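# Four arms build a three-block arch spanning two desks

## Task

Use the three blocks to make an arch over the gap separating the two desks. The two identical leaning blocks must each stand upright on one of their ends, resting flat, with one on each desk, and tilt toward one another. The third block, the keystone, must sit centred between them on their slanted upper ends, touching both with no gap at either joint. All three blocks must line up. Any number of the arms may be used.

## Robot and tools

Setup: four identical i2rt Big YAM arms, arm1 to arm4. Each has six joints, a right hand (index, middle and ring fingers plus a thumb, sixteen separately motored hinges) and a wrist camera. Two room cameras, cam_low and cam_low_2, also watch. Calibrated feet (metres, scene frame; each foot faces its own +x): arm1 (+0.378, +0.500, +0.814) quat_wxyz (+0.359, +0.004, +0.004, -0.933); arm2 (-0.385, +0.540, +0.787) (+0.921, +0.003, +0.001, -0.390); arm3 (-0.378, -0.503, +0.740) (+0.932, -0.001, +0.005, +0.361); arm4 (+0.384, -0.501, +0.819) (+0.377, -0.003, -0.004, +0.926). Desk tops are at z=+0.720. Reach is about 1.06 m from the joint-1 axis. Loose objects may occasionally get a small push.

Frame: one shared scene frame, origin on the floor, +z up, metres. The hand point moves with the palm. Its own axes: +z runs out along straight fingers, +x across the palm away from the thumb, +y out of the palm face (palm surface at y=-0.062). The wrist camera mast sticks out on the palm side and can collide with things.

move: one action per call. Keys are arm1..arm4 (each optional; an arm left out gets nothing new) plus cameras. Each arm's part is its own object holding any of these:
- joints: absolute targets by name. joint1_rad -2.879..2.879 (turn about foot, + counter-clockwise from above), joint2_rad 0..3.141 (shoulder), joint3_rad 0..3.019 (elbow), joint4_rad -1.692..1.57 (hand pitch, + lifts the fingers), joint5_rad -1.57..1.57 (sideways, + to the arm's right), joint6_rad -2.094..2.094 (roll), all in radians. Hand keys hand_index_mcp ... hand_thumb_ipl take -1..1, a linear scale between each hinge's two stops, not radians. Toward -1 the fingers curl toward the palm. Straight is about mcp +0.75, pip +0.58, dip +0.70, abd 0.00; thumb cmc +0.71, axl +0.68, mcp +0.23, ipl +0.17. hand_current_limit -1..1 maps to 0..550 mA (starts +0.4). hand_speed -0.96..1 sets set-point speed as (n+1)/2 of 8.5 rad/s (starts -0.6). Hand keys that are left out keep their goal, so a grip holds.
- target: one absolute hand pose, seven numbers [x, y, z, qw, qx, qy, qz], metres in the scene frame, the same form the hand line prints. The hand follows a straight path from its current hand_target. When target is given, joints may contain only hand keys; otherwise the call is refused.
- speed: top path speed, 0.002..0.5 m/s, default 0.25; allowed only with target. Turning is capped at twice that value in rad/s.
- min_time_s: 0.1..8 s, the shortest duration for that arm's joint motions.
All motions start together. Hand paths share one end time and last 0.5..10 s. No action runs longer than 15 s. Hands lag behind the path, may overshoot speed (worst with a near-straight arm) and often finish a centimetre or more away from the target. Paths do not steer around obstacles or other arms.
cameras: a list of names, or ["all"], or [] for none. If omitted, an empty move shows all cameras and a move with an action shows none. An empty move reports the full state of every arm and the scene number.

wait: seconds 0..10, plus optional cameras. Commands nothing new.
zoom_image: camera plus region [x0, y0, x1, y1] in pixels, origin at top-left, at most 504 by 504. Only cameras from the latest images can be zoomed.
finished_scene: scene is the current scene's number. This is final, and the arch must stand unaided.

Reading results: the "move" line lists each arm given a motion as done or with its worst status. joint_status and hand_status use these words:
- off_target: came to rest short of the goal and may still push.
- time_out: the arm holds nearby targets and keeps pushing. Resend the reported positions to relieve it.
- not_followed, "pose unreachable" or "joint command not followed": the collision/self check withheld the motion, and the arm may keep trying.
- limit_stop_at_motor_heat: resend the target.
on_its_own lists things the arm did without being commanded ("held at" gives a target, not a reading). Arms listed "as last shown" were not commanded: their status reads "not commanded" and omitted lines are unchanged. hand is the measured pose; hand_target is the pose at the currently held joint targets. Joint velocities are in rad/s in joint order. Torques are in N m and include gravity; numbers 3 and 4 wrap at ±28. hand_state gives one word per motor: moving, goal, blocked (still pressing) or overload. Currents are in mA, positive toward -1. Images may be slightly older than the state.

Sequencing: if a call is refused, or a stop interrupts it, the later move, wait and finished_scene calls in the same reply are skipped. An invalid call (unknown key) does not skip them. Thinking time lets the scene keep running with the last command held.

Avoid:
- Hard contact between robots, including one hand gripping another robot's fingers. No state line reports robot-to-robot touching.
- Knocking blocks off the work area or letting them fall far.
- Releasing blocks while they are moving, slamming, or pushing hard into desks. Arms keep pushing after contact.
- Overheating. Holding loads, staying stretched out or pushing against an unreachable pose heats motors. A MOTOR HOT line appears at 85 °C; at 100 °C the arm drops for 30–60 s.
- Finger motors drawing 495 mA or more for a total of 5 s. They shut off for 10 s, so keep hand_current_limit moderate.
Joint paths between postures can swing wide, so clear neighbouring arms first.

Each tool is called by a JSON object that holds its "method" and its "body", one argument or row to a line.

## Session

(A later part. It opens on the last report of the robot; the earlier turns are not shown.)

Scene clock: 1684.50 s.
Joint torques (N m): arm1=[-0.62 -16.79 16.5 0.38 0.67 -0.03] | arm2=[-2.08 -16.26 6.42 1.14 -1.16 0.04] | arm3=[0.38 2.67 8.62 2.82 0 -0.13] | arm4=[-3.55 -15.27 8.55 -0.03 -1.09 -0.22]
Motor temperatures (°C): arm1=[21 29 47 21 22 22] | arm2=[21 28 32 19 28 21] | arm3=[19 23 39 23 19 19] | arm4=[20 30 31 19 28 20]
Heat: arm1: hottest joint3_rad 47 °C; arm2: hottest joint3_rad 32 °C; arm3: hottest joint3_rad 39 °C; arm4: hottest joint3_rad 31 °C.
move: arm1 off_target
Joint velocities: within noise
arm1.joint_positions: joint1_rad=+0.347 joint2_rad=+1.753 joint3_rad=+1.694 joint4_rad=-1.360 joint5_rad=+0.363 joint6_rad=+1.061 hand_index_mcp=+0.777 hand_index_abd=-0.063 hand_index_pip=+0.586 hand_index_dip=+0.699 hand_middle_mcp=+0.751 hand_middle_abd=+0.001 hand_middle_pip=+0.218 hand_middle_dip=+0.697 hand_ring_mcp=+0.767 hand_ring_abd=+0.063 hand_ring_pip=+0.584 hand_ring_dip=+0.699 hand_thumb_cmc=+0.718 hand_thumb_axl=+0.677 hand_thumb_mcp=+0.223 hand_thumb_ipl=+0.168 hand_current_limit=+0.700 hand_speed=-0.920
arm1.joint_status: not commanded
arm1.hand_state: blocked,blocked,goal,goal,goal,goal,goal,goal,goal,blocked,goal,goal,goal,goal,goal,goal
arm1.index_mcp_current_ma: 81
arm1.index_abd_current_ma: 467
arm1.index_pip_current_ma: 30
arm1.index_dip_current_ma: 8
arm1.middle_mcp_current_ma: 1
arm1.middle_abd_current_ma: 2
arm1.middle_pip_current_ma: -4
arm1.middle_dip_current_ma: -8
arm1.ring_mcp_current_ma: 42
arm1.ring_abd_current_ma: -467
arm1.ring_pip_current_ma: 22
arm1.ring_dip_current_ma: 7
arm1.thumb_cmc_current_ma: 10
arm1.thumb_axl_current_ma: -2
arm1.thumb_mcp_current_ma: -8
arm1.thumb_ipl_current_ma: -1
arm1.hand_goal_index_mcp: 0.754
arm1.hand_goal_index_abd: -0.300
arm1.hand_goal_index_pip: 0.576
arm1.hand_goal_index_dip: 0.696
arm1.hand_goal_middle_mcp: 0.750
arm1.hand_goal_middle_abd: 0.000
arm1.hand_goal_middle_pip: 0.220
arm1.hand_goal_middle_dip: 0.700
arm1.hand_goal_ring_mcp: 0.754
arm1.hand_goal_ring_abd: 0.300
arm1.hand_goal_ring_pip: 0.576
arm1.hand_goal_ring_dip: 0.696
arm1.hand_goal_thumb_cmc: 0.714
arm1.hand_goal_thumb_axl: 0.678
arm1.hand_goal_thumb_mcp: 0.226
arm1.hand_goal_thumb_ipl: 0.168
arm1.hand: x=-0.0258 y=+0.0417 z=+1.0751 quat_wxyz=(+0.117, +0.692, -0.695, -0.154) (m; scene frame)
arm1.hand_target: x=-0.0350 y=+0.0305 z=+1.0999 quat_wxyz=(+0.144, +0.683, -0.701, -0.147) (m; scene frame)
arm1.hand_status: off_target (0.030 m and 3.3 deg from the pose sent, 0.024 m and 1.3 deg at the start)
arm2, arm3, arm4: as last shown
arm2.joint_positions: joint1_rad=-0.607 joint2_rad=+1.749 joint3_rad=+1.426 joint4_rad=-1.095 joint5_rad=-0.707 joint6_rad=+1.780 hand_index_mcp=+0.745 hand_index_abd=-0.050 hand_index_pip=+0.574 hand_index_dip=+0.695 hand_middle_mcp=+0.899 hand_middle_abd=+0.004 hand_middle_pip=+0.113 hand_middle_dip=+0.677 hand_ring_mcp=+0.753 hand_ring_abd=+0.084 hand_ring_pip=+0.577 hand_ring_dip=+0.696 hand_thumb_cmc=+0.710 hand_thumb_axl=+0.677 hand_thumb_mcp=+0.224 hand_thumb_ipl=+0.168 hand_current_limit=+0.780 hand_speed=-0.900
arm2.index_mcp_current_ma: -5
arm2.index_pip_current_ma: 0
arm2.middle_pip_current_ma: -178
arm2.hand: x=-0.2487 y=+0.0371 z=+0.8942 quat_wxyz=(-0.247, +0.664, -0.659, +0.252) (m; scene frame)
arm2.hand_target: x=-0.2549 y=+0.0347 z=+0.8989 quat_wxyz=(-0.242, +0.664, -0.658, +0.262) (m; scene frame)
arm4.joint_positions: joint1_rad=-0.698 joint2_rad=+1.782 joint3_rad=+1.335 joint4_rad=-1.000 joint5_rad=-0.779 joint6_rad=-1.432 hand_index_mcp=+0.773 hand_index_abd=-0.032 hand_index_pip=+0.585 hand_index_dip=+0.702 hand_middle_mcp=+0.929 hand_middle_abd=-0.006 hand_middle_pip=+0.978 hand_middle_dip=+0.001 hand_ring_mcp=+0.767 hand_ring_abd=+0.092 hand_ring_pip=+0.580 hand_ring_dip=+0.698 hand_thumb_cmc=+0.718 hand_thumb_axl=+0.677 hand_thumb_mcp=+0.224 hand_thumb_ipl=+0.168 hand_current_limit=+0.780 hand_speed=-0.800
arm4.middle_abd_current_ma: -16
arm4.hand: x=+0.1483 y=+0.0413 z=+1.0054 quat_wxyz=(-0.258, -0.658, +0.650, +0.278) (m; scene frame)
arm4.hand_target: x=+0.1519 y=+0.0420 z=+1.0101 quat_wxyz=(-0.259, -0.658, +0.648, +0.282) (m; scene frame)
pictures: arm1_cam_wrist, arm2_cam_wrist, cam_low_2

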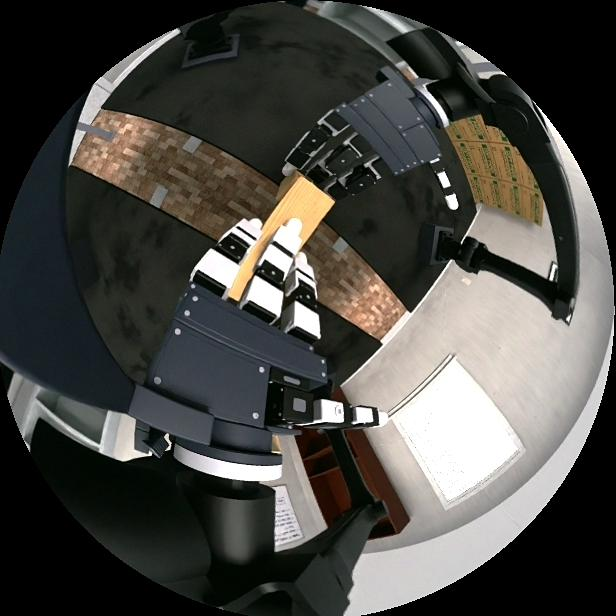

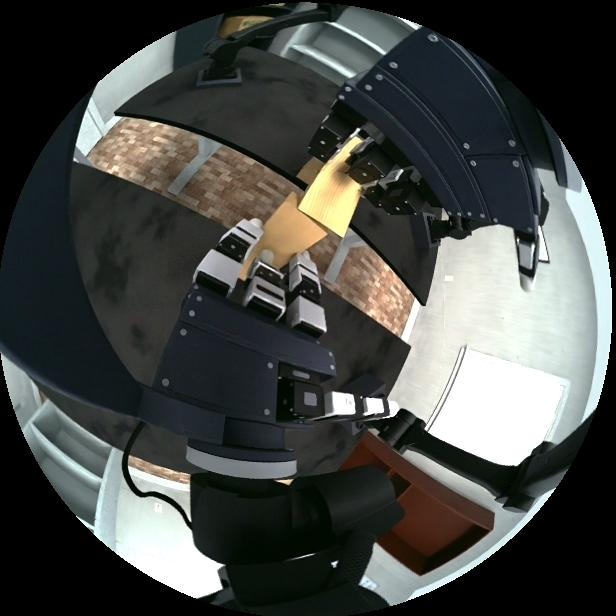

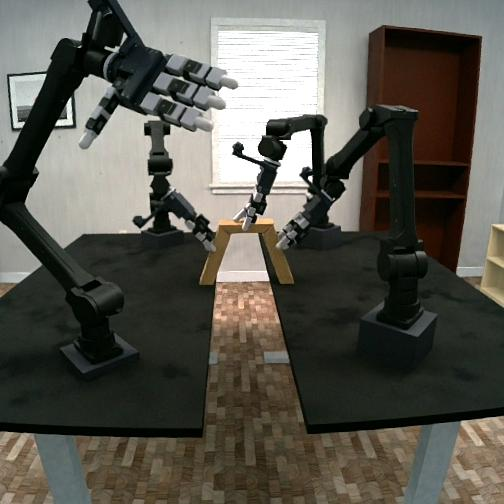

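{"method": "move", "body": {
  "arm1": {"target": [-0.034, 0.026, 1.155, 0.1433, 0.6829, -0.7010, -0.1471], "speed": 0.08}
}}

{"method": "move", "body": {
  "arm1": {"target": [-0.033, 0.0275, 1.10, 0.1433, 0.6829, -0.7010, -0.1471], "speed": 0.06},
  "cameras": ["cam_low_2", "arm1_cam_wrist", "arm2_cam_wrist"]
}}

{"method": "zoom_image", "body": {
  "camera": "arm2_cam_wrist",
  "region": [220, 160, 360, 300]
}}

{"method": "zoom_image", "body": {
  "camera": "arm1_cam_wrist",
  "region": [200, 140, 360, 300]
}}

{"method": "zoom_image", "body": {
  "camera": "cam_low_2",
  "region": [200, 190, 300, 290]
}}

Scene clock: 1707.20 s.
Joint torques (N m): arm1=[0.32 -16.62 16.39 0.28 0.72 0.08] | arm2=[-2.2 -16.15 6.45 1.2 -1.16 0.04] | arm3=[0.38 2.67 8.59 2.81 0 -0.13] | arm4=[-3.6 -15.21 8.54 -0.02 -1.09 -0.22]
Motor temperatures (°C): arm1=[21 29 49 21 22 22] | arm2=[21 28 32 19 28 21] | arm3=[19 23 39 23 19 19] | arm4=[20 30 31 19 28 20]
Heat: arm1: hottest joint3_rad 49 °C; arm2: hottest joint3_rad 32 °C; arm3: hottest joint3_rad 39 °C; arm4: hottest joint3_rad 31 °C.
move: arm1 off_target
Joint velocities: within noise
arm1.joint_positions: joint1_rad=+0.347 joint2_rad=+1.772 joint3_rad=+1.861 joint4_rad=-1.512 joint5_rad=+0.363 joint6_rad=+1.062 hand_index_mcp=+0.777 hand_index_abd=-0.063 hand_index_pip=+0.586 hand_index_dip=+0.699 hand_middle_mcp=+0.751 hand_middle_abd=+0.001 hand_middle_pip=+0.218 hand_middle_dip=+0.697 hand_ring_mcp=+0.767 hand_ring_abd=+0.063 hand_ring_pip=+0.584 hand_ring_dip=+0.699 hand_thumb_cmc=+0.718 hand_thumb_axl=+0.677 hand_thumb_mcp=+0.223 hand_thumb_ipl=+0.168 hand_current_limit=+0.700 hand_speed=-0.920
arm1.joint_status: not commanded
arm1.hand_state: blocked,blocked,goal,goal,goal,goal,goal,goal,goal,blocked,goal,goal,goal,goal,goal,goal
arm1.index_mcp_current_ma: 81
arm1.index_abd_current_ma: 467
arm1.index_pip_current_ma: 30
arm1.index_dip_current_ma: 8
arm1.middle_mcp_current_ma: 1
arm1.middle_abd_current_ma: 2
arm1.middle_pip_current_ma: -4
arm1.middle_dip_current_ma: -8
arm1.ring_mcp_current_ma: 42
arm1.ring_abd_current_ma: -467
arm1.ring_pip_current_ma: 22
arm1.ring_dip_current_ma: 7
arm1.thumb_cmc_current_ma: 10
arm1.thumb_axl_current_ma: -2
arm1.thumb_mcp_current_ma: -8
arm1.thumb_ipl_current_ma: -1
arm1.hand_goal_index_mcp: 0.754
arm1.hand_goal_index_abd: -0.300
arm1.hand_goal_index_pip: 0.576
arm1.hand_goal_index_dip: 0.696
arm1.hand_goal_middle_mcp: 0.750
arm1.hand_goal_middle_abd: 0.000
arm1.hand_goal_middle_pip: 0.220
arm1.hand_goal_middle_dip: 0.700
arm1.hand_goal_ring_mcp: 0.754
arm1.hand_goal_ring_abd: 0.300
arm1.hand_goal_ring_pip: 0.576
arm1.hand_goal_ring_dip: 0.696
arm1.hand_goal_thumb_cmc: 0.714
arm1.hand_goal_thumb_axl: 0.678
arm1.hand_goal_thumb_mcp: 0.226
arm1.hand_goal_thumb_ipl: 0.168
arm1.hand: x=-0.0286 y=+0.0365 z=+1.1284 quat_wxyz=(+0.115, +0.692, -0.695, -0.154) (m; scene frame)
arm1.hand_target: x=-0.0330 y=+0.0274 z=+1.1547 quat_wxyz=(+0.144, +0.683, -0.701, -0.147) (m; scene frame)
arm1.hand_status: off_target (0.029 m and 3.5 deg from the pose sent, 0.082 m and 3.3 deg at the start)
arm2, arm3, arm4: as last shown
pictures: none

Scene clock: 1708.80 s.
Joint torques (N m): arm1=[-0.15 -17.85 11.49 0.99 0.71 0.06] | arm2=[-2.26 -16.15 6.41 1.18 -1.15 0.04] | arm3=[0.32 2.67 8.61 2.81 0 -0.13] | arm4=[-3.55 -15.27 8.57 -0.03 -1.1 -0.21]
Motor temperatures (°C): arm1=[21 29 49 21 22 22] | arm2=[21 28 32 19 28 21] | arm3=[19 23 39 23 19 19] | arm4=[20 30 31 19 28 20]
Heat: arm1: hottest joint3_rad 49 °C; arm2: hottest joint3_rad 32 °C; arm3: hottest joint3_rad 39 °C; arm4: hottest joint3_rad 31 °C.
move: arm1 done
Joint velocities: within noise
arm1.joint_positions: joint1_rad=+0.347 joint2_rad=+1.772 joint3_rad=+1.759 joint4_rad=-1.383 joint5_rad=+0.363 joint6_rad=+1.063 hand_index_mcp=+0.777 hand_index_abd=-0.063 hand_index_pip=+0.586 hand_index_dip=+0.699 hand_middle_mcp=+0.751 hand_middle_abd=+0.001 hand_middle_pip=+0.218 hand_middle_dip=+0.697 hand_ring_mcp=+0.767 hand_ring_abd=+0.063 hand_ring_pip=+0.584 hand_ring_dip=+0.699 hand_thumb_cmc=+0.718 hand_thumb_axl=+0.677 hand_thumb_mcp=+0.223 hand_thumb_ipl=+0.168 hand_current_limit=+0.700 hand_speed=-0.920
arm1.joint_status: not commanded
arm1.hand_state: blocked,blocked,goal,goal,goal,goal,goal,goal,goal,blocked,goal,goal,goal,goal,goal,goal
arm1.index_mcp_current_ma: 81
arm1.index_abd_current_ma: 467
arm1.index_pip_current_ma: 30
arm1.index_dip_current_ma: 8
arm1.middle_mcp_current_ma: 1
arm1.middle_abd_current_ma: 2
arm1.middle_pip_current_ma: -4
arm1.middle_dip_current_ma: -8
arm1.ring_mcp_current_ma: 42
arm1.ring_abd_current_ma: -467
arm1.ring_pip_current_ma: 22
arm1.ring_dip_current_ma: 7
arm1.thumb_cmc_current_ma: 10
arm1.thumb_axl_current_ma: -2
arm1.thumb_mcp_current_ma: -8
arm1.thumb_ipl_current_ma: -1
arm1.hand_goal_index_mcp: 0.754
arm1.hand_goal_index_abd: -0.300
arm1.hand_goal_index_pip: 0.576
arm1.hand_goal_index_dip: 0.696
arm1.hand_goal_middle_mcp: 0.750
arm1.hand_goal_middle_abd: 0.000
arm1.hand_goal_middle_pip: 0.220
arm1.hand_goal_middle_dip: 0.700
arm1.hand_goal_ring_mcp: 0.754
arm1.hand_goal_ring_abd: 0.300
arm1.hand_goal_ring_pip: 0.576
arm1.hand_goal_ring_dip: 0.696
arm1.hand_goal_thumb_cmc: 0.714
arm1.hand_goal_thumb_axl: 0.678
arm1.hand_goal_thumb_mcp: 0.226
arm1.hand_goal_thumb_ipl: 0.168
arm1.hand: x=-0.0316 y=+0.0309 z=+1.0908 quat_wxyz=(+0.128, +0.690, -0.697, -0.150) (m; scene frame)
arm1.hand_target: x=-0.0329 y=+0.0277 z=+1.0999 quat_wxyz=(+0.143, +0.683, -0.701, -0.147) (m; scene frame)
arm1.hand_status: done (0.010 m and 2.0 deg from the pose sent, 0.030 m and 3.5 deg at the start)
arm2, arm3, arm4: as last shown
pictures: arm1_cam_wrist, arm2_cam_wrist, cam_low_2

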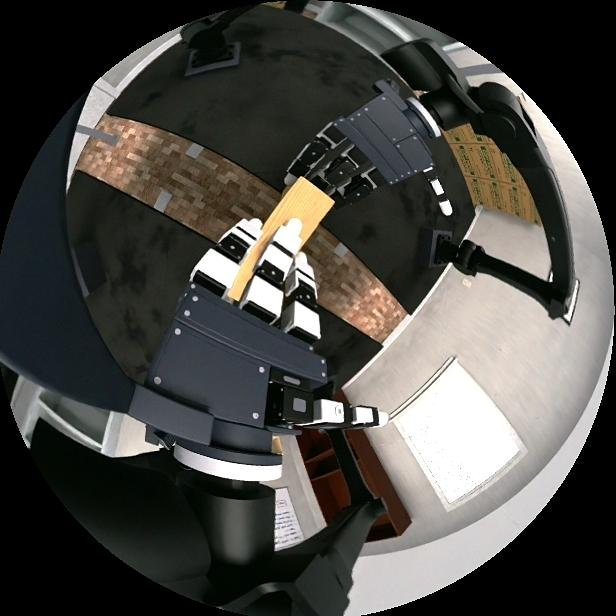

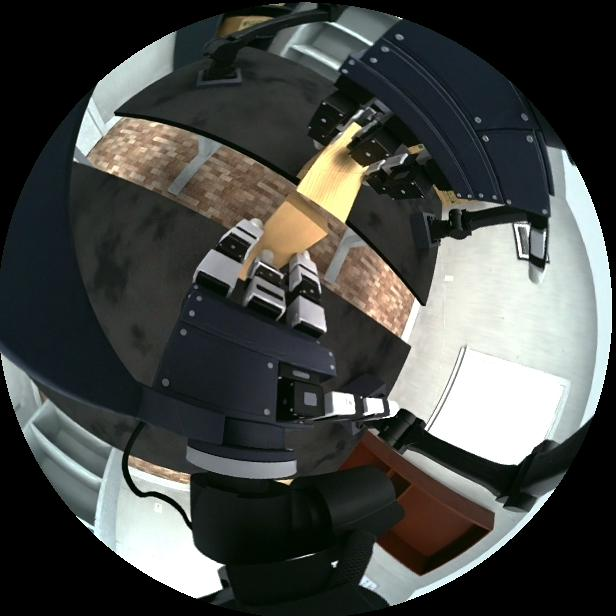

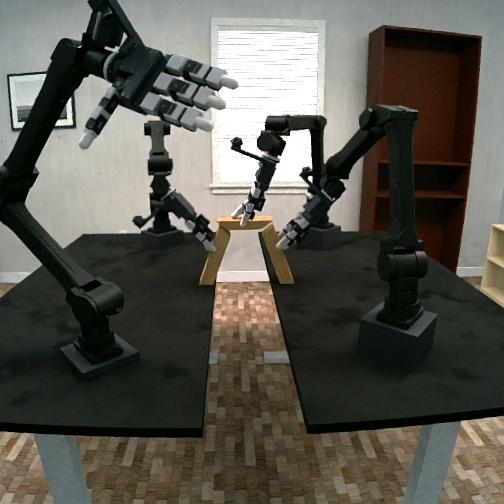

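Scaled by 3.600 from the camera's 616x616 image, which has a finer 880x880 frame.

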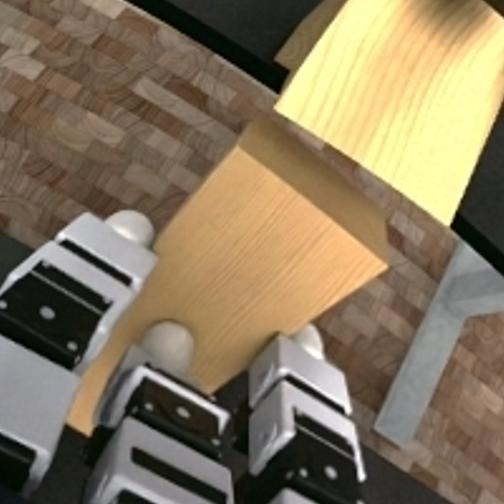

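Scaled by 3.150 from the camera's 616x616 image, which has a finer 880x880 frame.

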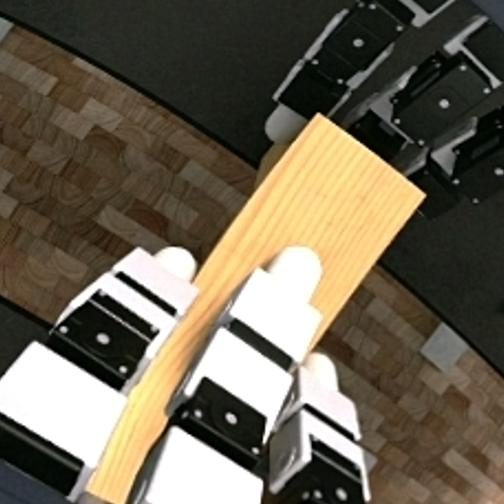

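Scaled by 5.040.

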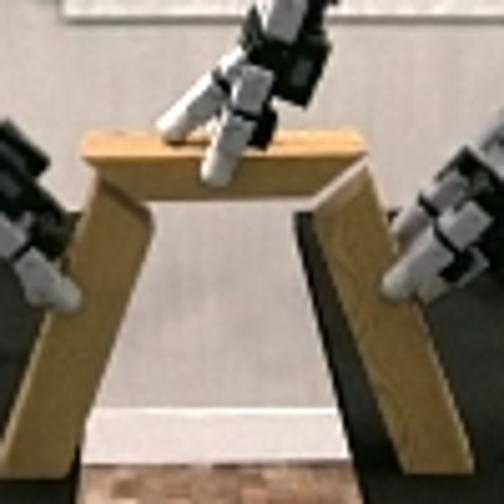

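{"method": "move", "body": {
  "arm1": {"target": [-0.0235, 0.0272, 1.088, 0.1433, 0.6829, -0.7010, -0.1471], "speed": 0.05},
  "cameras": ["cam_low_2", "arm1_cam_wrist", "arm2_cam_wrist"]
}}

{"method": "zoom_image", "body": {
  "camera": "cam_low_2",
  "region": [200, 190, 300, 290]
}}

{"method": "zoom_image", "body": {
  "camera": "arm2_cam_wrist",
  "region": [220, 160, 360, 300]
}}

{"method": "zoom_image", "body": {
  "camera": "arm1_cam_wrist",
  "region": [200, 140, 360, 300]
}}

Scene clock: 1735.53 s.
Joint torques (N m): arm1=[0.85 -19.19 11.36 0.98 0.84 -0.01] | arm2=[-2.08 -16.15 6.42 1.22 -1.18 0.05] | arm3=[0.32 2.67 8.61 2.82 0 -0.13] | arm4=[-3.55 -15.27 8.53 -0.01 -1.1 -0.22]
Motor temperatures (°C): arm1=[21 31 50 21 22 22] | arm2=[21 28 32 19 28 21] | arm3=[19 23 39 23 19 19] | arm4=[20 30 31 19 28 20]
Heat: arm1: hottest joint3_rad 50 °C; arm2: hottest joint3_rad 32 °C; arm3: hottest joint3_rad 39 °C; arm4: hottest joint3_rad 31 °C.
move: arm1 off_target
Joint velocities: within noise
arm1.joint_positions: joint1_rad=+0.356 joint2_rad=+1.772 joint3_rad=+1.716 joint4_rad=-1.354 joint5_rad=+0.363 joint6_rad=+1.079 hand_index_mcp=+0.777 hand_index_abd=-0.063 hand_index_pip=+0.586 hand_index_dip=+0.699 hand_middle_mcp=+0.751 hand_middle_abd=+0.001 hand_middle_pip=+0.217 hand_middle_dip=+0.697 hand_ring_mcp=+0.767 hand_ring_abd=+0.063 hand_ring_pip=+0.584 hand_ring_dip=+0.699 hand_thumb_cmc=+0.718 hand_thumb_axl=+0.677 hand_thumb_mcp=+0.223 hand_thumb_ipl=+0.168 hand_current_limit=+0.700 hand_speed=-0.920
arm1.joint_status: not commanded
arm1.hand_state: blocked,blocked,goal,goal,goal,goal,goal,goal,goal,blocked,goal,goal,goal,goal,goal,goal
arm1.index_mcp_current_ma: 81
arm1.index_abd_current_ma: 467
arm1.index_pip_current_ma: 30
arm1.index_dip_current_ma: 8
arm1.middle_mcp_current_ma: 1
arm1.middle_abd_current_ma: 2
arm1.middle_pip_current_ma: -6
arm1.middle_dip_current_ma: -8
arm1.ring_mcp_current_ma: 41
arm1.ring_abd_current_ma: -467
arm1.ring_pip_current_ma: 22
arm1.ring_dip_current_ma: 7
arm1.thumb_cmc_current_ma: 10
arm1.thumb_axl_current_ma: -2
arm1.thumb_mcp_current_ma: -8
arm1.thumb_ipl_current_ma: -1
arm1.hand_goal_index_mcp: 0.754
arm1.hand_goal_index_abd: -0.300
arm1.hand_goal_index_pip: 0.576
arm1.hand_goal_index_dip: 0.696
arm1.hand_goal_middle_mcp: 0.750
arm1.hand_goal_middle_abd: 0.000
arm1.hand_goal_middle_pip: 0.220
arm1.hand_goal_middle_dip: 0.700
arm1.hand_goal_ring_mcp: 0.754
arm1.hand_goal_ring_abd: 0.300
arm1.hand_goal_ring_pip: 0.576
arm1.hand_goal_ring_dip: 0.696
arm1.hand_goal_thumb_cmc: 0.714
arm1.hand_goal_thumb_axl: 0.678
arm1.hand_goal_thumb_mcp: 0.226
arm1.hand_goal_thumb_ipl: 0.168
arm1.hand: x=-0.0255 y=+0.0319 z=+1.0734 quat_wxyz=(+0.123, +0.688, -0.699, -0.151) (m; scene frame)
arm1.hand_target: x=-0.0234 y=+0.0275 z=+1.0880 quat_wxyz=(+0.143, +0.683, -0.701, -0.147) (m; scene frame)
arm1.hand_status: off_target (0.016 m and 2.4 deg from the pose sent, 0.009 m and 2.0 deg at the start)
arm2, arm3, arm4: as last shown
arm2.index_abd_current_ma: 489
arm2.hand: x=-0.2489 y=+0.0371 z=+0.8942 quat_wxyz=(-0.247, +0.664, -0.659, +0.252) (m; scene frame)
arm2.hand_target: x=-0.2550 y=+0.0346 z=+0.8989 quat_wxyz=(-0.242, +0.664, -0.658, +0.262) (m; scene frame)
pictures: arm1_cam_wrist, arm2_cam_wrist, cam_low_2

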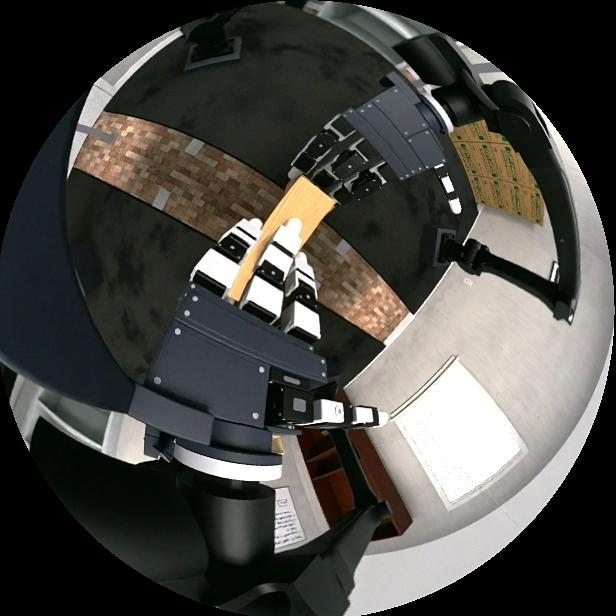

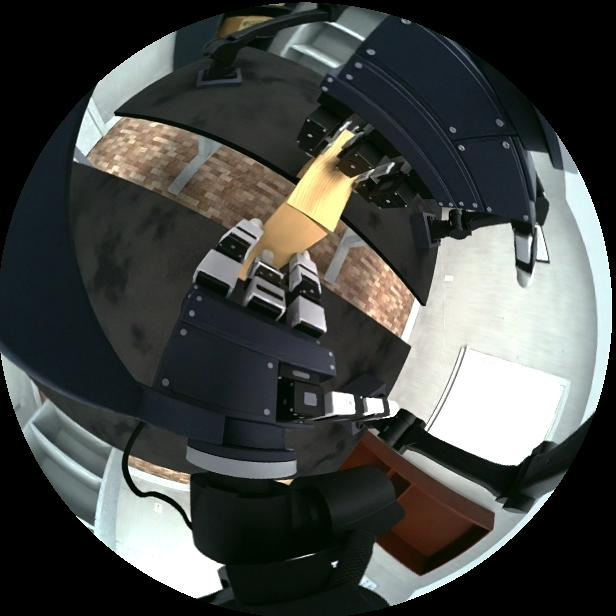

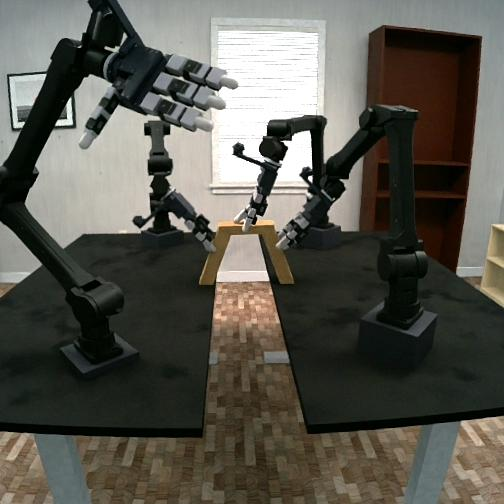

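Scaled by 5.040.

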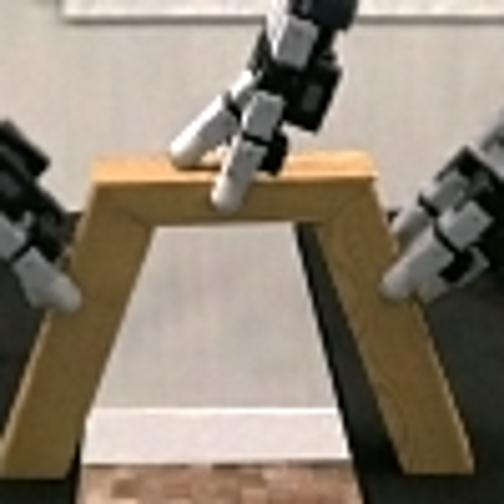

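Scaled by 3.600 from the camera's 616x616 image, which has a finer 880x880 frame.

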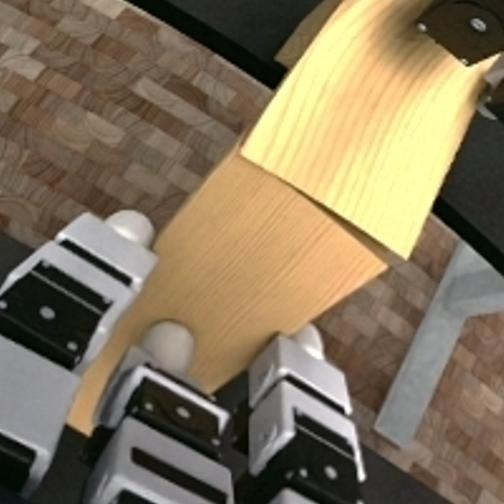

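Scaled by 3.150 from the camera's 616x616 image, which has a finer 880x880 frame.

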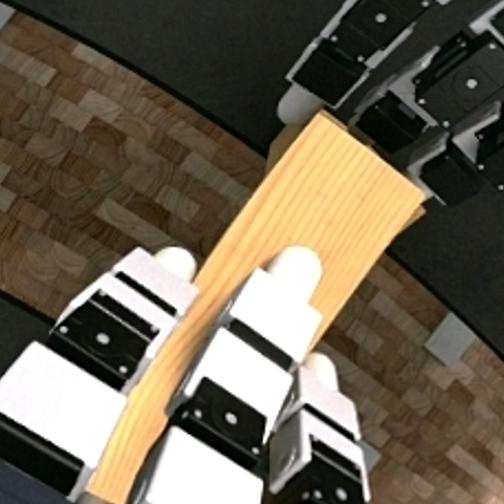

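{"method": "zoom_image", "body": {
  "camera": "arm2_cam_wrist",
  "region": [270, 180, 350, 260]
}}

{"method": "zoom_image", "body": {
  "camera": "arm1_cam_wrist",
  "region": [270, 160, 350, 240]
}}

{"method": "zoom_image", "body": {
  "camera": "cam_low_2",
  "region": [210, 210, 290, 250]
}}

Scaled by 6.300 from the camera's 616x616 image, which has a finer 880x880 frame.

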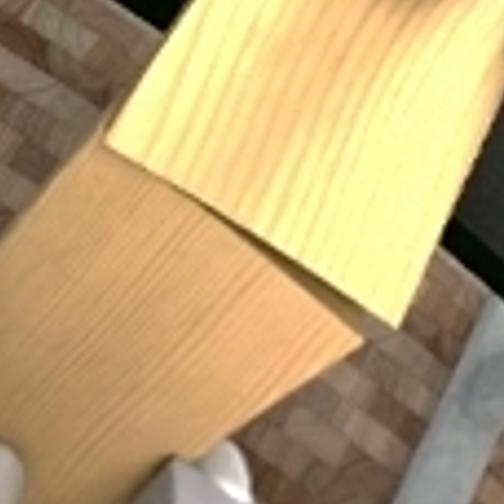

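Scaled by 6.300 from the camera's 616x616 image, which has a finer 880x880 frame.

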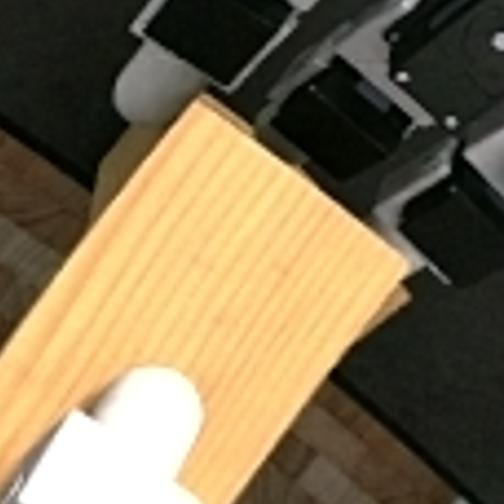

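Scaled by 6.300.

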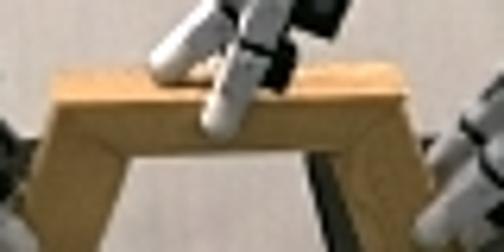

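{"method": "move", "body": {
  "cameras": ["cam_low"]
}}

{"method": "zoom_image", "body": {
  "camera": "cam_low",
  "region": [236, 264, 276, 304]
}}

Scene clock: 1825.77 s.
Joint torques (N m): arm1=[0.09 -19.08 11.47 0.95 0.85 0.06] | arm2=[-2.02 -15.97 6.5 1.11 -1.15 0.04] | arm3=[0.38 2.67 8.61 2.81 0 -0.13] | arm4=[-3.55 -15.21 8.55 -0.02 -1.09 -0.21]
Motor temperatures (°C): arm1=[21 32 47 21 22 22] | arm2=[21 28 32 19 28 21] | arm3=[19 23 39 23 19 19] | arm4=[20 30 31 19 28 20]
Heat: arm1: hottest joint3_rad 47 °C; arm2: hottest joint3_rad 32 °C; arm3: hottest joint3_rad 39 °C; arm4: hottest joint3_rad 31 °C.
Joint velocities: within noise
arm1.joint_positions: joint1_rad=+0.356 joint2_rad=+1.772 joint3_rad=+1.716 joint4_rad=-1.354 joint5_rad=+0.363 joint6_rad=+1.079 hand_index_mcp=+0.777 hand_index_abd=-0.063 hand_index_pip=+0.586 hand_index_dip=+0.699 hand_middle_mcp=+0.751 hand_middle_abd=+0.001 hand_middle_pip=+0.217 hand_middle_dip=+0.697 hand_ring_mcp=+0.767 hand_ring_abd=+0.063 hand_ring_pip=+0.584 hand_ring_dip=+0.699 hand_thumb_cmc=+0.718 hand_thumb_axl=+0.677 hand_thumb_mcp=+0.223 hand_thumb_ipl=+0.168 hand_current_limit=+0.700 hand_speed=-0.920
arm1.joint_status: not commanded
arm1.hand_state: blocked,blocked,goal,goal,goal,goal,goal,goal,goal,blocked,goal,goal,goal,goal,goal,goal
arm1.index_mcp_current_ma: 81
arm1.index_abd_current_ma: 468
arm1.index_pip_current_ma: 30
arm1.index_dip_current_ma: 8
arm1.middle_mcp_current_ma: 1
arm1.middle_abd_current_ma: 2
arm1.middle_pip_current_ma: -6
arm1.middle_dip_current_ma: -8
arm1.ring_mcp_current_ma: 41
arm1.ring_abd_current_ma: -467
arm1.ring_pip_current_ma: 22
arm1.ring_dip_current_ma: 7
arm1.thumb_cmc_current_ma: 10
arm1.thumb_axl_current_ma: -2
arm1.thumb_mcp_current_ma: -8
arm1.thumb_ipl_current_ma: -1
arm1.hand_goal_index_mcp: 0.754
arm1.hand_goal_index_abd: -0.300
arm1.hand_goal_index_pip: 0.576
arm1.hand_goal_index_dip: 0.696
arm1.hand_goal_middle_mcp: 0.750
arm1.hand_goal_middle_abd: 0.000
arm1.hand_goal_middle_pip: 0.220
arm1.hand_goal_middle_dip: 0.700
arm1.hand_goal_ring_mcp: 0.754
arm1.hand_goal_ring_abd: 0.300
arm1.hand_goal_ring_pip: 0.576
arm1.hand_goal_ring_dip: 0.696
arm1.hand_goal_thumb_cmc: 0.714
arm1.hand_goal_thumb_axl: 0.678
arm1.hand_goal_thumb_mcp: 0.226
arm1.hand_goal_thumb_ipl: 0.168
arm1.hand: x=-0.0255 y=+0.0319 z=+1.0734 quat_wxyz=(+0.123, +0.688, -0.699, -0.151) (m; scene frame)
arm1.hand_target: x=-0.0234 y=+0.0275 z=+1.0880 quat_wxyz=(+0.143, +0.683, -0.701, -0.147) (m; scene frame)
arm1.hand_status: off_target (0.016 m and 2.4 deg from the pose sent, 0.009 m and 2.0 deg at the start)
arm2.joint_positions: joint1_rad=-0.607 joint2_rad=+1.749 joint3_rad=+1.426 joint4_rad=-1.095 joint5_rad=-0.707 joint6_rad=+1.780 hand_index_mcp=+0.745 hand_index_abd=-0.050 hand_index_pip=+0.574 hand_index_dip=+0.695 hand_middle_mcp=+0.899 hand_middle_abd=+0.004 hand_middle_pip=+0.113 hand_middle_dip=+0.677 hand_ring_mcp=+0.753 hand_ring_abd=+0.084 hand_ring_pip=+0.577 hand_ring_dip=+0.696 hand_thumb_cmc=+0.710 hand_thumb_axl=+0.677 hand_thumb_mcp=+0.224 hand_thumb_ipl=+0.168 hand_current_limit=+0.780 hand_speed=-0.900
arm2.joint_status: not commanded
arm2.hand_state: goal,blocked,goal,goal,blocked,goal,blocked,blocked,goal,blocked,goal,goal,goal,goal,goal,goal
arm2.index_mcp_current_ma: -5
arm2.index_abd_current_ma: 490
arm2.index_pip_current_ma: 0
arm2.index_dip_current_ma: 0
arm2.middle_mcp_current_ma: -72
arm2.middle_abd_current_ma: 1
arm2.middle_pip_current_ma: -178
arm2.middle_dip_current_ma: -20
arm2.ring_mcp_current_ma: 0
arm2.ring_abd_current_ma: -489
arm2.ring_pip_current_ma: 0
arm2.ring_dip_current_ma: 0
arm2.thumb_cmc_current_ma: -1
arm2.thumb_axl_current_ma: 0
arm2.thumb_mcp_current_ma: -1
arm2.thumb_ipl_current_ma: 0
arm2.hand_goal_index_mcp: 0.754
arm2.hand_goal_index_abd: -0.300
arm2.hand_goal_index_pip: 0.576
arm2.hand_goal_index_dip: 0.696
arm2.hand_goal_middle_mcp: 0.946
arm2.hand_goal_middle_abd: 0.000
arm2.hand_goal_middle_pip: 0.200
arm2.hand_goal_middle_dip: 0.700
arm2.hand_goal_ring_mcp: 0.754
arm2.hand_goal_ring_abd: 0.300
arm2.hand_goal_ring_pip: 0.576
arm2.hand_goal_ring_dip: 0.696
arm2.hand_goal_thumb_cmc: 0.714
arm2.hand_goal_thumb_axl: 0.678
arm2.hand_goal_thumb_mcp: 0.226
arm2.hand_goal_thumb_ipl: 0.168
arm2.hand: x=-0.2489 y=+0.0371 z=+0.8942 quat_wxyz=(-0.247, +0.664, -0.659, +0.252) (m; scene frame)
arm2.hand_target: x=-0.2550 y=+0.0346 z=+0.8989 quat_wxyz=(-0.242, +0.664, -0.658, +0.262) (m; scene frame)
arm2.hand_status: not commanded
arm3.joint_positions: joint1_rad=-1.193 joint2_rad=+0.636 joint3_rad=+1.450 joint4_rad=-1.164 joint5_rad=-0.009 joint6_rad=+1.034 hand_index_mcp=+0.756 hand_index_abd=+0.001 hand_index_pip=+0.577 hand_index_dip=+0.696 hand_middle_mcp=+0.756 hand_middle_abd=+0.001 hand_middle_pip=+0.577 hand_middle_dip=+0.696 hand_ring_mcp=+0.757 hand_ring_abd=+0.001 hand_ring_pip=+0.577 hand_ring_dip=+0.696 hand_thumb_cmc=+0.716 hand_thumb_axl=+0.677 hand_thumb_mcp=+0.226 hand_thumb_ipl=+0.168 hand_current_limit=+0.400 hand_speed=-0.600
arm3.joint_status: not commanded
arm3.hand_state: goal,goal,goal,goal,goal,goal,goal,goal,goal,goal,goal,goal,goal,goal,goal,goal
arm3.index_mcp_current_ma: 5
arm3.index_abd_current_ma: 1
arm3.index_pip_current_ma: 1
arm3.index_dip_current_ma: 0
arm3.middle_mcp_current_ma: 6
arm3.middle_abd_current_ma: 1
arm3.middle_pip_current_ma: 1
arm3.middle_dip_current_ma: 0
arm3.ring_mcp_current_ma: 6
arm3.ring_abd_current_ma: 1
arm3.ring_pip_current_ma: 1
arm3.ring_dip_current_ma: 0
arm3.thumb_cmc_current_ma: 3
arm3.thumb_axl_current_ma: -2
arm3.thumb_mcp_current_ma: 0
arm3.thumb_ipl_current_ma: -1
arm3.hand_goal_index_mcp: 0.754
arm3.hand_goal_index_abd: 0.000
arm3.hand_goal_index_pip: 0.576
arm3.hand_goal_index_dip: 0.696
arm3.hand_goal_middle_mcp: 0.754
arm3.hand_goal_middle_abd: 0.000
arm3.hand_goal_middle_pip: 0.576
arm3.hand_goal_middle_dip: 0.696
arm3.hand_goal_ring_mcp: 0.754
arm3.hand_goal_ring_abd: 0.000
arm3.hand_goal_ring_pip: 0.576
arm3.hand_goal_ring_dip: 0.696
arm3.hand_goal_thumb_cmc: 0.714
arm3.hand_goal_thumb_axl: 0.678
arm3.hand_goal_thumb_mcp: 0.226
arm3.hand_goal_thumb_ipl: 0.168
arm3.hand: x=-0.1744 y=-0.6894 z=+1.3649 quat_wxyz=(+0.272, +0.820, +0.039, +0.503) (m; scene frame)
arm3.hand_target: x=-0.1795 y=-0.6886 z=+1.3787 quat_wxyz=(+0.280, +0.811, +0.036, +0.513) (m; scene frame)
arm3.hand_status: not commanded
arm4.joint_positions: joint1_rad=-0.698 joint2_rad=+1.782 joint3_rad=+1.335 joint4_rad=-1.000 joint5_rad=-0.779 joint6_rad=-1.432 hand_index_mcp=+0.773 hand_index_abd=-0.032 hand_index_pip=+0.585 hand_index_dip=+0.702 hand_middle_mcp=+0.929 hand_middle_abd=-0.006 hand_middle_pip=+0.978 hand_middle_dip=+0.001 hand_ring_mcp=+0.767 hand_ring_abd=+0.092 hand_ring_pip=+0.580 hand_ring_dip=+0.698 hand_thumb_cmc=+0.718 hand_thumb_axl=+0.677 hand_thumb_mcp=+0.224 hand_thumb_ipl=+0.168 hand_current_limit=+0.780 hand_speed=-0.800
arm4.joint_status: not commanded
arm4.hand_state: goal,blocked,goal,goal,blocked,goal,goal,goal,goal,blocked,goal,goal,goal,goal,goal,goal
arm4.index_mcp_current_ma: 74
arm4.index_abd_current_ma: 490
arm4.index_pip_current_ma: 30
arm4.index_dip_current_ma: 19
arm4.middle_mcp_current_ma: 120
arm4.middle_abd_current_ma: -16
arm4.middle_pip_current_ma: 25
arm4.middle_dip_current_ma: 4
arm4.ring_mcp_current_ma: 48
arm4.ring_abd_current_ma: -489
arm4.ring_pip_current_ma: 12
arm4.ring_dip_current_ma: 7
arm4.thumb_cmc_current_ma: 12
arm4.thumb_axl_current_ma: -2
arm4.thumb_mcp_current_ma: -8
arm4.thumb_ipl_current_ma: -1
arm4.hand_goal_index_mcp: 0.754
arm4.hand_goal_index_abd: -0.300
arm4.hand_goal_index_pip: 0.576
arm4.hand_goal_index_dip: 0.696
arm4.hand_goal_middle_mcp: 0.900
arm4.hand_goal_middle_abd: 0.000
arm4.hand_goal_middle_pip: 0.970
arm4.hand_goal_middle_dip: 0.000
arm4.hand_goal_ring_mcp: 0.754
arm4.hand_goal_ring_abd: 0.300
arm4.hand_goal_ring_pip: 0.576
arm4.hand_goal_ring_dip: 0.696
arm4.hand_goal_thumb_cmc: 0.714
arm4.hand_goal_thumb_axl: 0.678
arm4.hand_goal_thumb_mcp: 0.226
arm4.hand_goal_thumb_ipl: 0.168
arm4.hand: x=+0.1483 y=+0.0413 z=+1.0054 quat_wxyz=(-0.258, -0.658, +0.650, +0.278) (m; scene frame)
arm4.hand_target: x=+0.1519 y=+0.0420 z=+1.0101 quat_wxyz=(-0.259, -0.658, +0.648, +0.282) (m; scene frame)
arm4.hand_status: not commanded
pictures: cam_low

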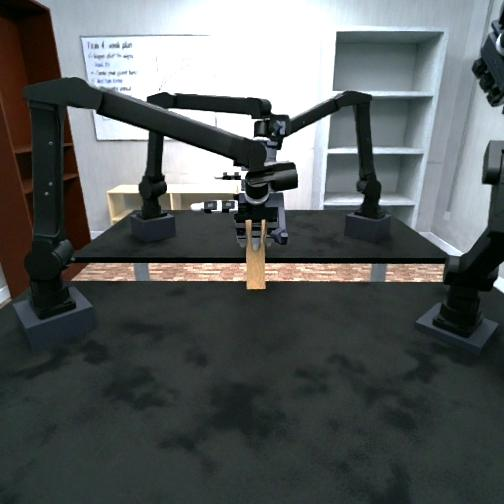

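Scaled by 12.600.

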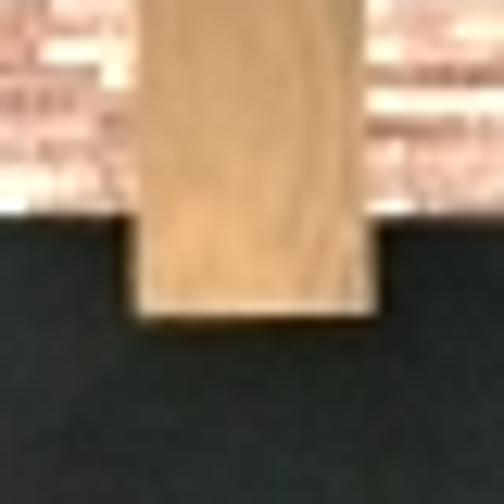

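{"method": "move", "body": {
  "arm1": {"target": [-0.025, 0.031, 1.145, 0.1387, 0.6612, -0.7216, -0.1514], "speed": 0.07}
}}

{"method": "move", "body": {
  "arm1": {"target": [-0.0245, 0.0305, 1.098, 0.1387, 0.6612, -0.7216, -0.1514], "speed": 0.06},
  "cameras": ["cam_low_2", "arm1_cam_wrist", "arm2_cam_wrist"]
}}

{"method": "zoom_image", "body": {
  "camera": "cam_low_2",
  "region": [200, 190, 300, 290]
}}

{"method": "zoom_image", "body": {
  "camera": "arm2_cam_wrist",
  "region": [270, 180, 350, 260]
}}

{"method": "zoom_image", "body": {
  "camera": "arm1_cam_wrist",
  "region": [270, 160, 350, 240]
}}

Scene clock: 1862.37 s.
Joint torques (N m): arm1=[0.56 -16.79 16.38 0.25 0.92 0.01] | arm2=[-1.9 -16.09 6.42 1.18 -1.13 0.04] | arm3=[0.32 2.61 8.61 2.82 0 -0.13] | arm4=[-3.49 -15.21 8.55 -0.02 -1.09 -0.21]
Motor temperatures (°C): arm1=[21 33 47 21 22 22] | arm2=[21 28 32 19 28 21] | arm3=[19 23 39 23 19 19] | arm4=[20 30 31 19 28 20]
Heat: arm1: hottest joint3_rad 47 °C; arm2: hottest joint3_rad 32 °C; arm3: hottest joint3_rad 39 °C; arm4: hottest joint3_rad 31 °C.
move: arm1 off_target
Joint velocities: within noise
arm1.joint_positions: joint1_rad=+0.356 joint2_rad=+1.772 joint3_rad=+1.839 joint4_rad=-1.517 joint5_rad=+0.371 joint6_rad=+1.142 hand_index_mcp=+0.777 hand_index_abd=-0.063 hand_index_pip=+0.586 hand_index_dip=+0.699 hand_middle_mcp=+0.751 hand_middle_abd=+0.001 hand_middle_pip=+0.218 hand_middle_dip=+0.697 hand_ring_mcp=+0.756 hand_ring_abd=+0.063 hand_ring_pip=+0.578 hand_ring_dip=+0.698 hand_thumb_cmc=+0.718 hand_thumb_axl=+0.677 hand_thumb_mcp=+0.223 hand_thumb_ipl=+0.168 hand_current_limit=+0.700 hand_speed=-0.920
arm1.joint_status: not commanded
arm1.hand_state: blocked,blocked,goal,goal,goal,goal,goal,goal,goal,blocked,goal,goal,goal,goal,goal,goal
arm1.index_mcp_current_ma: 81
arm1.index_abd_current_ma: 467
arm1.index_pip_current_ma: 30
arm1.index_dip_current_ma: 9
arm1.middle_mcp_current_ma: 1
arm1.middle_abd_current_ma: 2
arm1.middle_pip_current_ma: -5
arm1.middle_dip_current_ma: -7
arm1.ring_mcp_current_ma: 6
arm1.ring_abd_current_ma: -467
arm1.ring_pip_current_ma: 4
arm1.ring_dip_current_ma: 5
arm1.thumb_cmc_current_ma: 10
arm1.thumb_axl_current_ma: -2
arm1.thumb_mcp_current_ma: -8
arm1.thumb_ipl_current_ma: -1
arm1.hand_goal_index_mcp: 0.754
arm1.hand_goal_index_abd: -0.300
arm1.hand_goal_index_pip: 0.576
arm1.hand_goal_index_dip: 0.696
arm1.hand_goal_middle_mcp: 0.750
arm1.hand_goal_middle_abd: 0.000
arm1.hand_goal_middle_pip: 0.220
arm1.hand_goal_middle_dip: 0.700
arm1.hand_goal_ring_mcp: 0.754
arm1.hand_goal_ring_abd: 0.300
arm1.hand_goal_ring_pip: 0.576
arm1.hand_goal_ring_dip: 0.696
arm1.hand_goal_thumb_cmc: 0.714
arm1.hand_goal_thumb_axl: 0.678
arm1.hand_goal_thumb_mcp: 0.226
arm1.hand_goal_thumb_ipl: 0.168
arm1.hand: x=-0.0212 y=+0.0446 z=+1.1197 quat_wxyz=(+0.111, +0.669, -0.718, -0.157) (m; scene frame)
arm1.hand_target: x=-0.0240 y=+0.0325 z=+1.1447 quat_wxyz=(+0.139, +0.661, -0.721, -0.151) (m; scene frame)
arm1.hand_status: off_target (0.029 m and 3.4 deg from the pose sent, 0.072 m and 4.4 deg at the start)
arm2, arm3, arm4: as last shown
arm4.joint_positions: joint1_rad=-0.699 joint2_rad=+1.782 joint3_rad=+1.335 joint4_rad=-1.000 joint5_rad=-0.779 joint6_rad=-1.432 hand_index_mcp=+0.773 hand_index_abd=-0.032 hand_index_pip=+0.585 hand_index_dip=+0.702 hand_middle_mcp=+0.929 hand_middle_abd=-0.006 hand_middle_pip=+0.978 hand_middle_dip=+0.001 hand_ring_mcp=+0.767 hand_ring_abd=+0.092 hand_ring_pip=+0.580 hand_ring_dip=+0.698 hand_thumb_cmc=+0.718 hand_thumb_axl=+0.677 hand_thumb_mcp=+0.224 hand_thumb_ipl=+0.168 hand_current_limit=+0.780 hand_speed=-0.800
arm4.ring_mcp_current_ma: 47
arm4.hand: x=+0.1485 y=+0.0414 z=+1.0054 quat_wxyz=(-0.258, -0.658, +0.650, +0.278) (m; scene frame)
arm4.hand_target: x=+0.1520 y=+0.0421 z=+1.0101 quat_wxyz=(-0.259, -0.658, +0.648, +0.282) (m; scene frame)
pictures: none

Scene clock: 1863.77 s.
Joint torques (N m): arm1=[0.26 -17.14 11.48 0.9 0.91 0.04] | arm2=[-2.02 -16.09 6.42 1.1 -1.16 0.06] | arm3=[0.38 2.67 8.62 2.8 0 -0.13] | arm4=[-3.55 -15.27 8.53 -0.02 -1.1 -0.21]
Motor temperatures (°C): arm1=[21 33 47 21 22 22] | arm2=[21 28 32 19 28 21] | arm3=[19 23 39 23 19 19] | arm4=[20 30 31 19 28 20]
Heat: arm1: hottest joint3_rad 47 °C; arm2: hottest joint3_rad 32 °C; arm3: hottest joint3_rad 39 °C; arm4: hottest joint3_rad 31 °C.
move: arm1 done
Joint velocities: within noise
arm1.joint_positions: joint1_rad=+0.356 joint2_rad=+1.774 joint3_rad=+1.772 joint4_rad=-1.412 joint5_rad=+0.372 joint6_rad=+1.144 hand_index_mcp=+0.777 hand_index_abd=-0.063 hand_index_pip=+0.586 hand_index_dip=+0.699 hand_middle_mcp=+0.751 hand_middle_abd=+0.001 hand_middle_pip=+0.218 hand_middle_dip=+0.697 hand_ring_mcp=+0.756 hand_ring_abd=+0.063 hand_ring_pip=+0.578 hand_ring_dip=+0.698 hand_thumb_cmc=+0.718 hand_thumb_axl=+0.677 hand_thumb_mcp=+0.223 hand_thumb_ipl=+0.168 hand_current_limit=+0.700 hand_speed=-0.920
arm1.joint_status: not commanded
arm1.hand_state: blocked,blocked,goal,goal,goal,goal,goal,goal,goal,blocked,goal,goal,goal,goal,goal,goal
arm1.index_mcp_current_ma: 81
arm1.index_abd_current_ma: 467
arm1.index_pip_current_ma: 30
arm1.index_dip_current_ma: 9
arm1.middle_mcp_current_ma: 1
arm1.middle_abd_current_ma: 2
arm1.middle_pip_current_ma: -5
arm1.middle_dip_current_ma: -7
arm1.ring_mcp_current_ma: 6
arm1.ring_abd_current_ma: -467
arm1.ring_pip_current_ma: 4
arm1.ring_dip_current_ma: 5
arm1.thumb_cmc_current_ma: 10
arm1.thumb_axl_current_ma: -2
arm1.thumb_mcp_current_ma: -8
arm1.thumb_ipl_current_ma: -1
arm1.hand_goal_index_mcp: 0.754
arm1.hand_goal_index_abd: -0.300
arm1.hand_goal_index_pip: 0.576
arm1.hand_goal_index_dip: 0.696
arm1.hand_goal_middle_mcp: 0.750
arm1.hand_goal_middle_abd: 0.000
arm1.hand_goal_middle_pip: 0.220
arm1.hand_goal_middle_dip: 0.700
arm1.hand_goal_ring_mcp: 0.754
arm1.hand_goal_ring_abd: 0.300
arm1.hand_goal_ring_pip: 0.576
arm1.hand_goal_ring_dip: 0.696
arm1.hand_goal_thumb_cmc: 0.714
arm1.hand_goal_thumb_axl: 0.678
arm1.hand_goal_thumb_mcp: 0.226
arm1.hand_goal_thumb_ipl: 0.168
arm1.hand: x=-0.0251 y=+0.0375 z=+1.0945 quat_wxyz=(+0.128, +0.665, -0.720, -0.151) (m; scene frame)
arm1.hand_target: x=-0.0245 y=+0.0306 z=+1.0981 quat_wxyz=(+0.139, +0.661, -0.722, -0.151) (m; scene frame)
arm1.hand_status: done (0.008 m and 1.4 deg from the pose sent, 0.026 m and 3.4 deg at the start)
arm2, arm3, arm4: as last shown
pictures: arm1_cam_wrist, arm2_cam_wrist, cam_low_2

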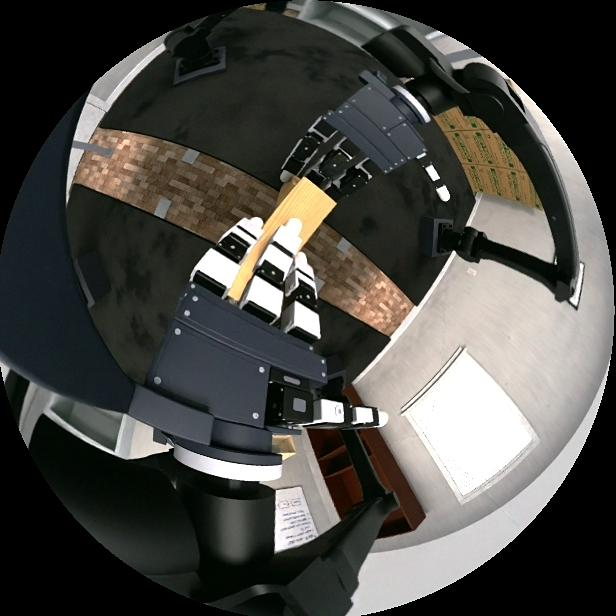

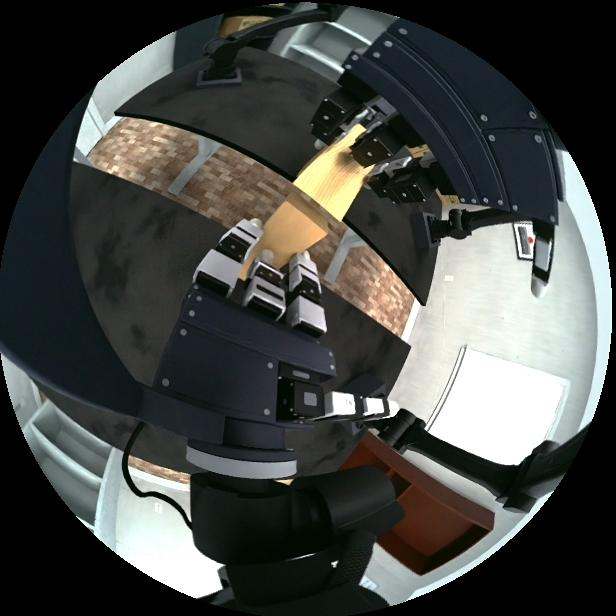

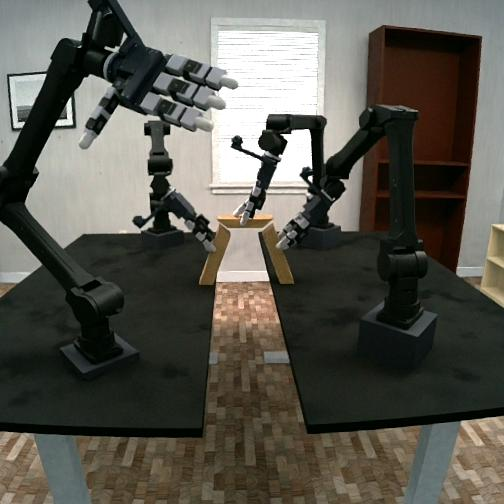

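Scaled by 5.040.

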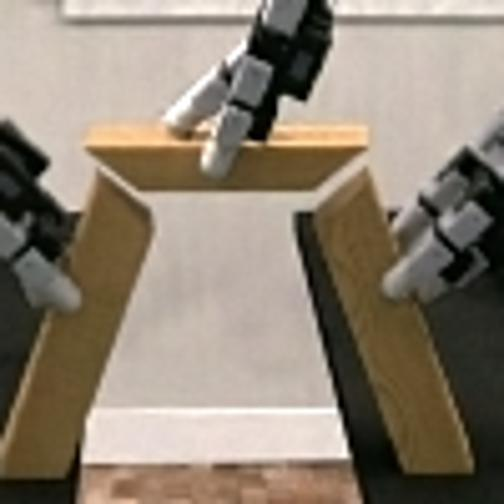

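Scaled by 6.300 from the camera's 616x616 image, which has a finer 880x880 frame.

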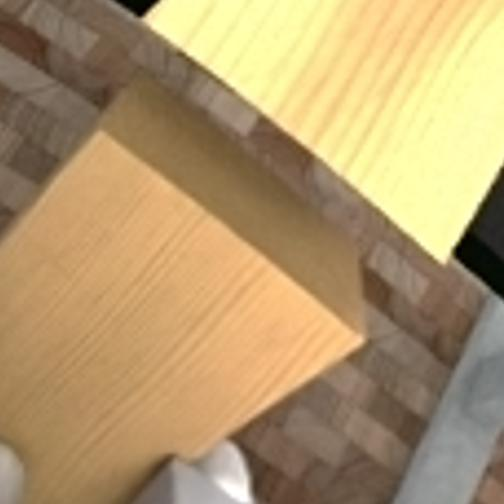

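Scaled by 6.300 from the camera's 616x616 image, which has a finer 880x880 frame.

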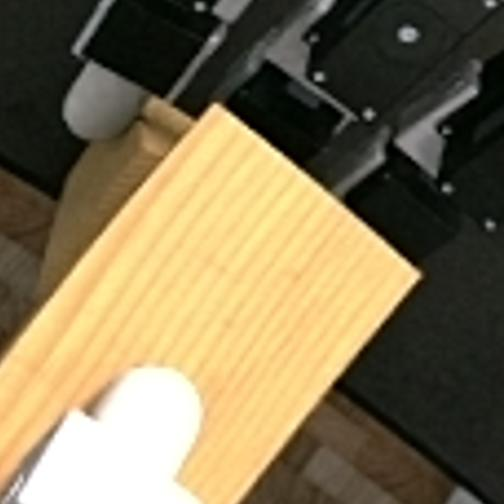

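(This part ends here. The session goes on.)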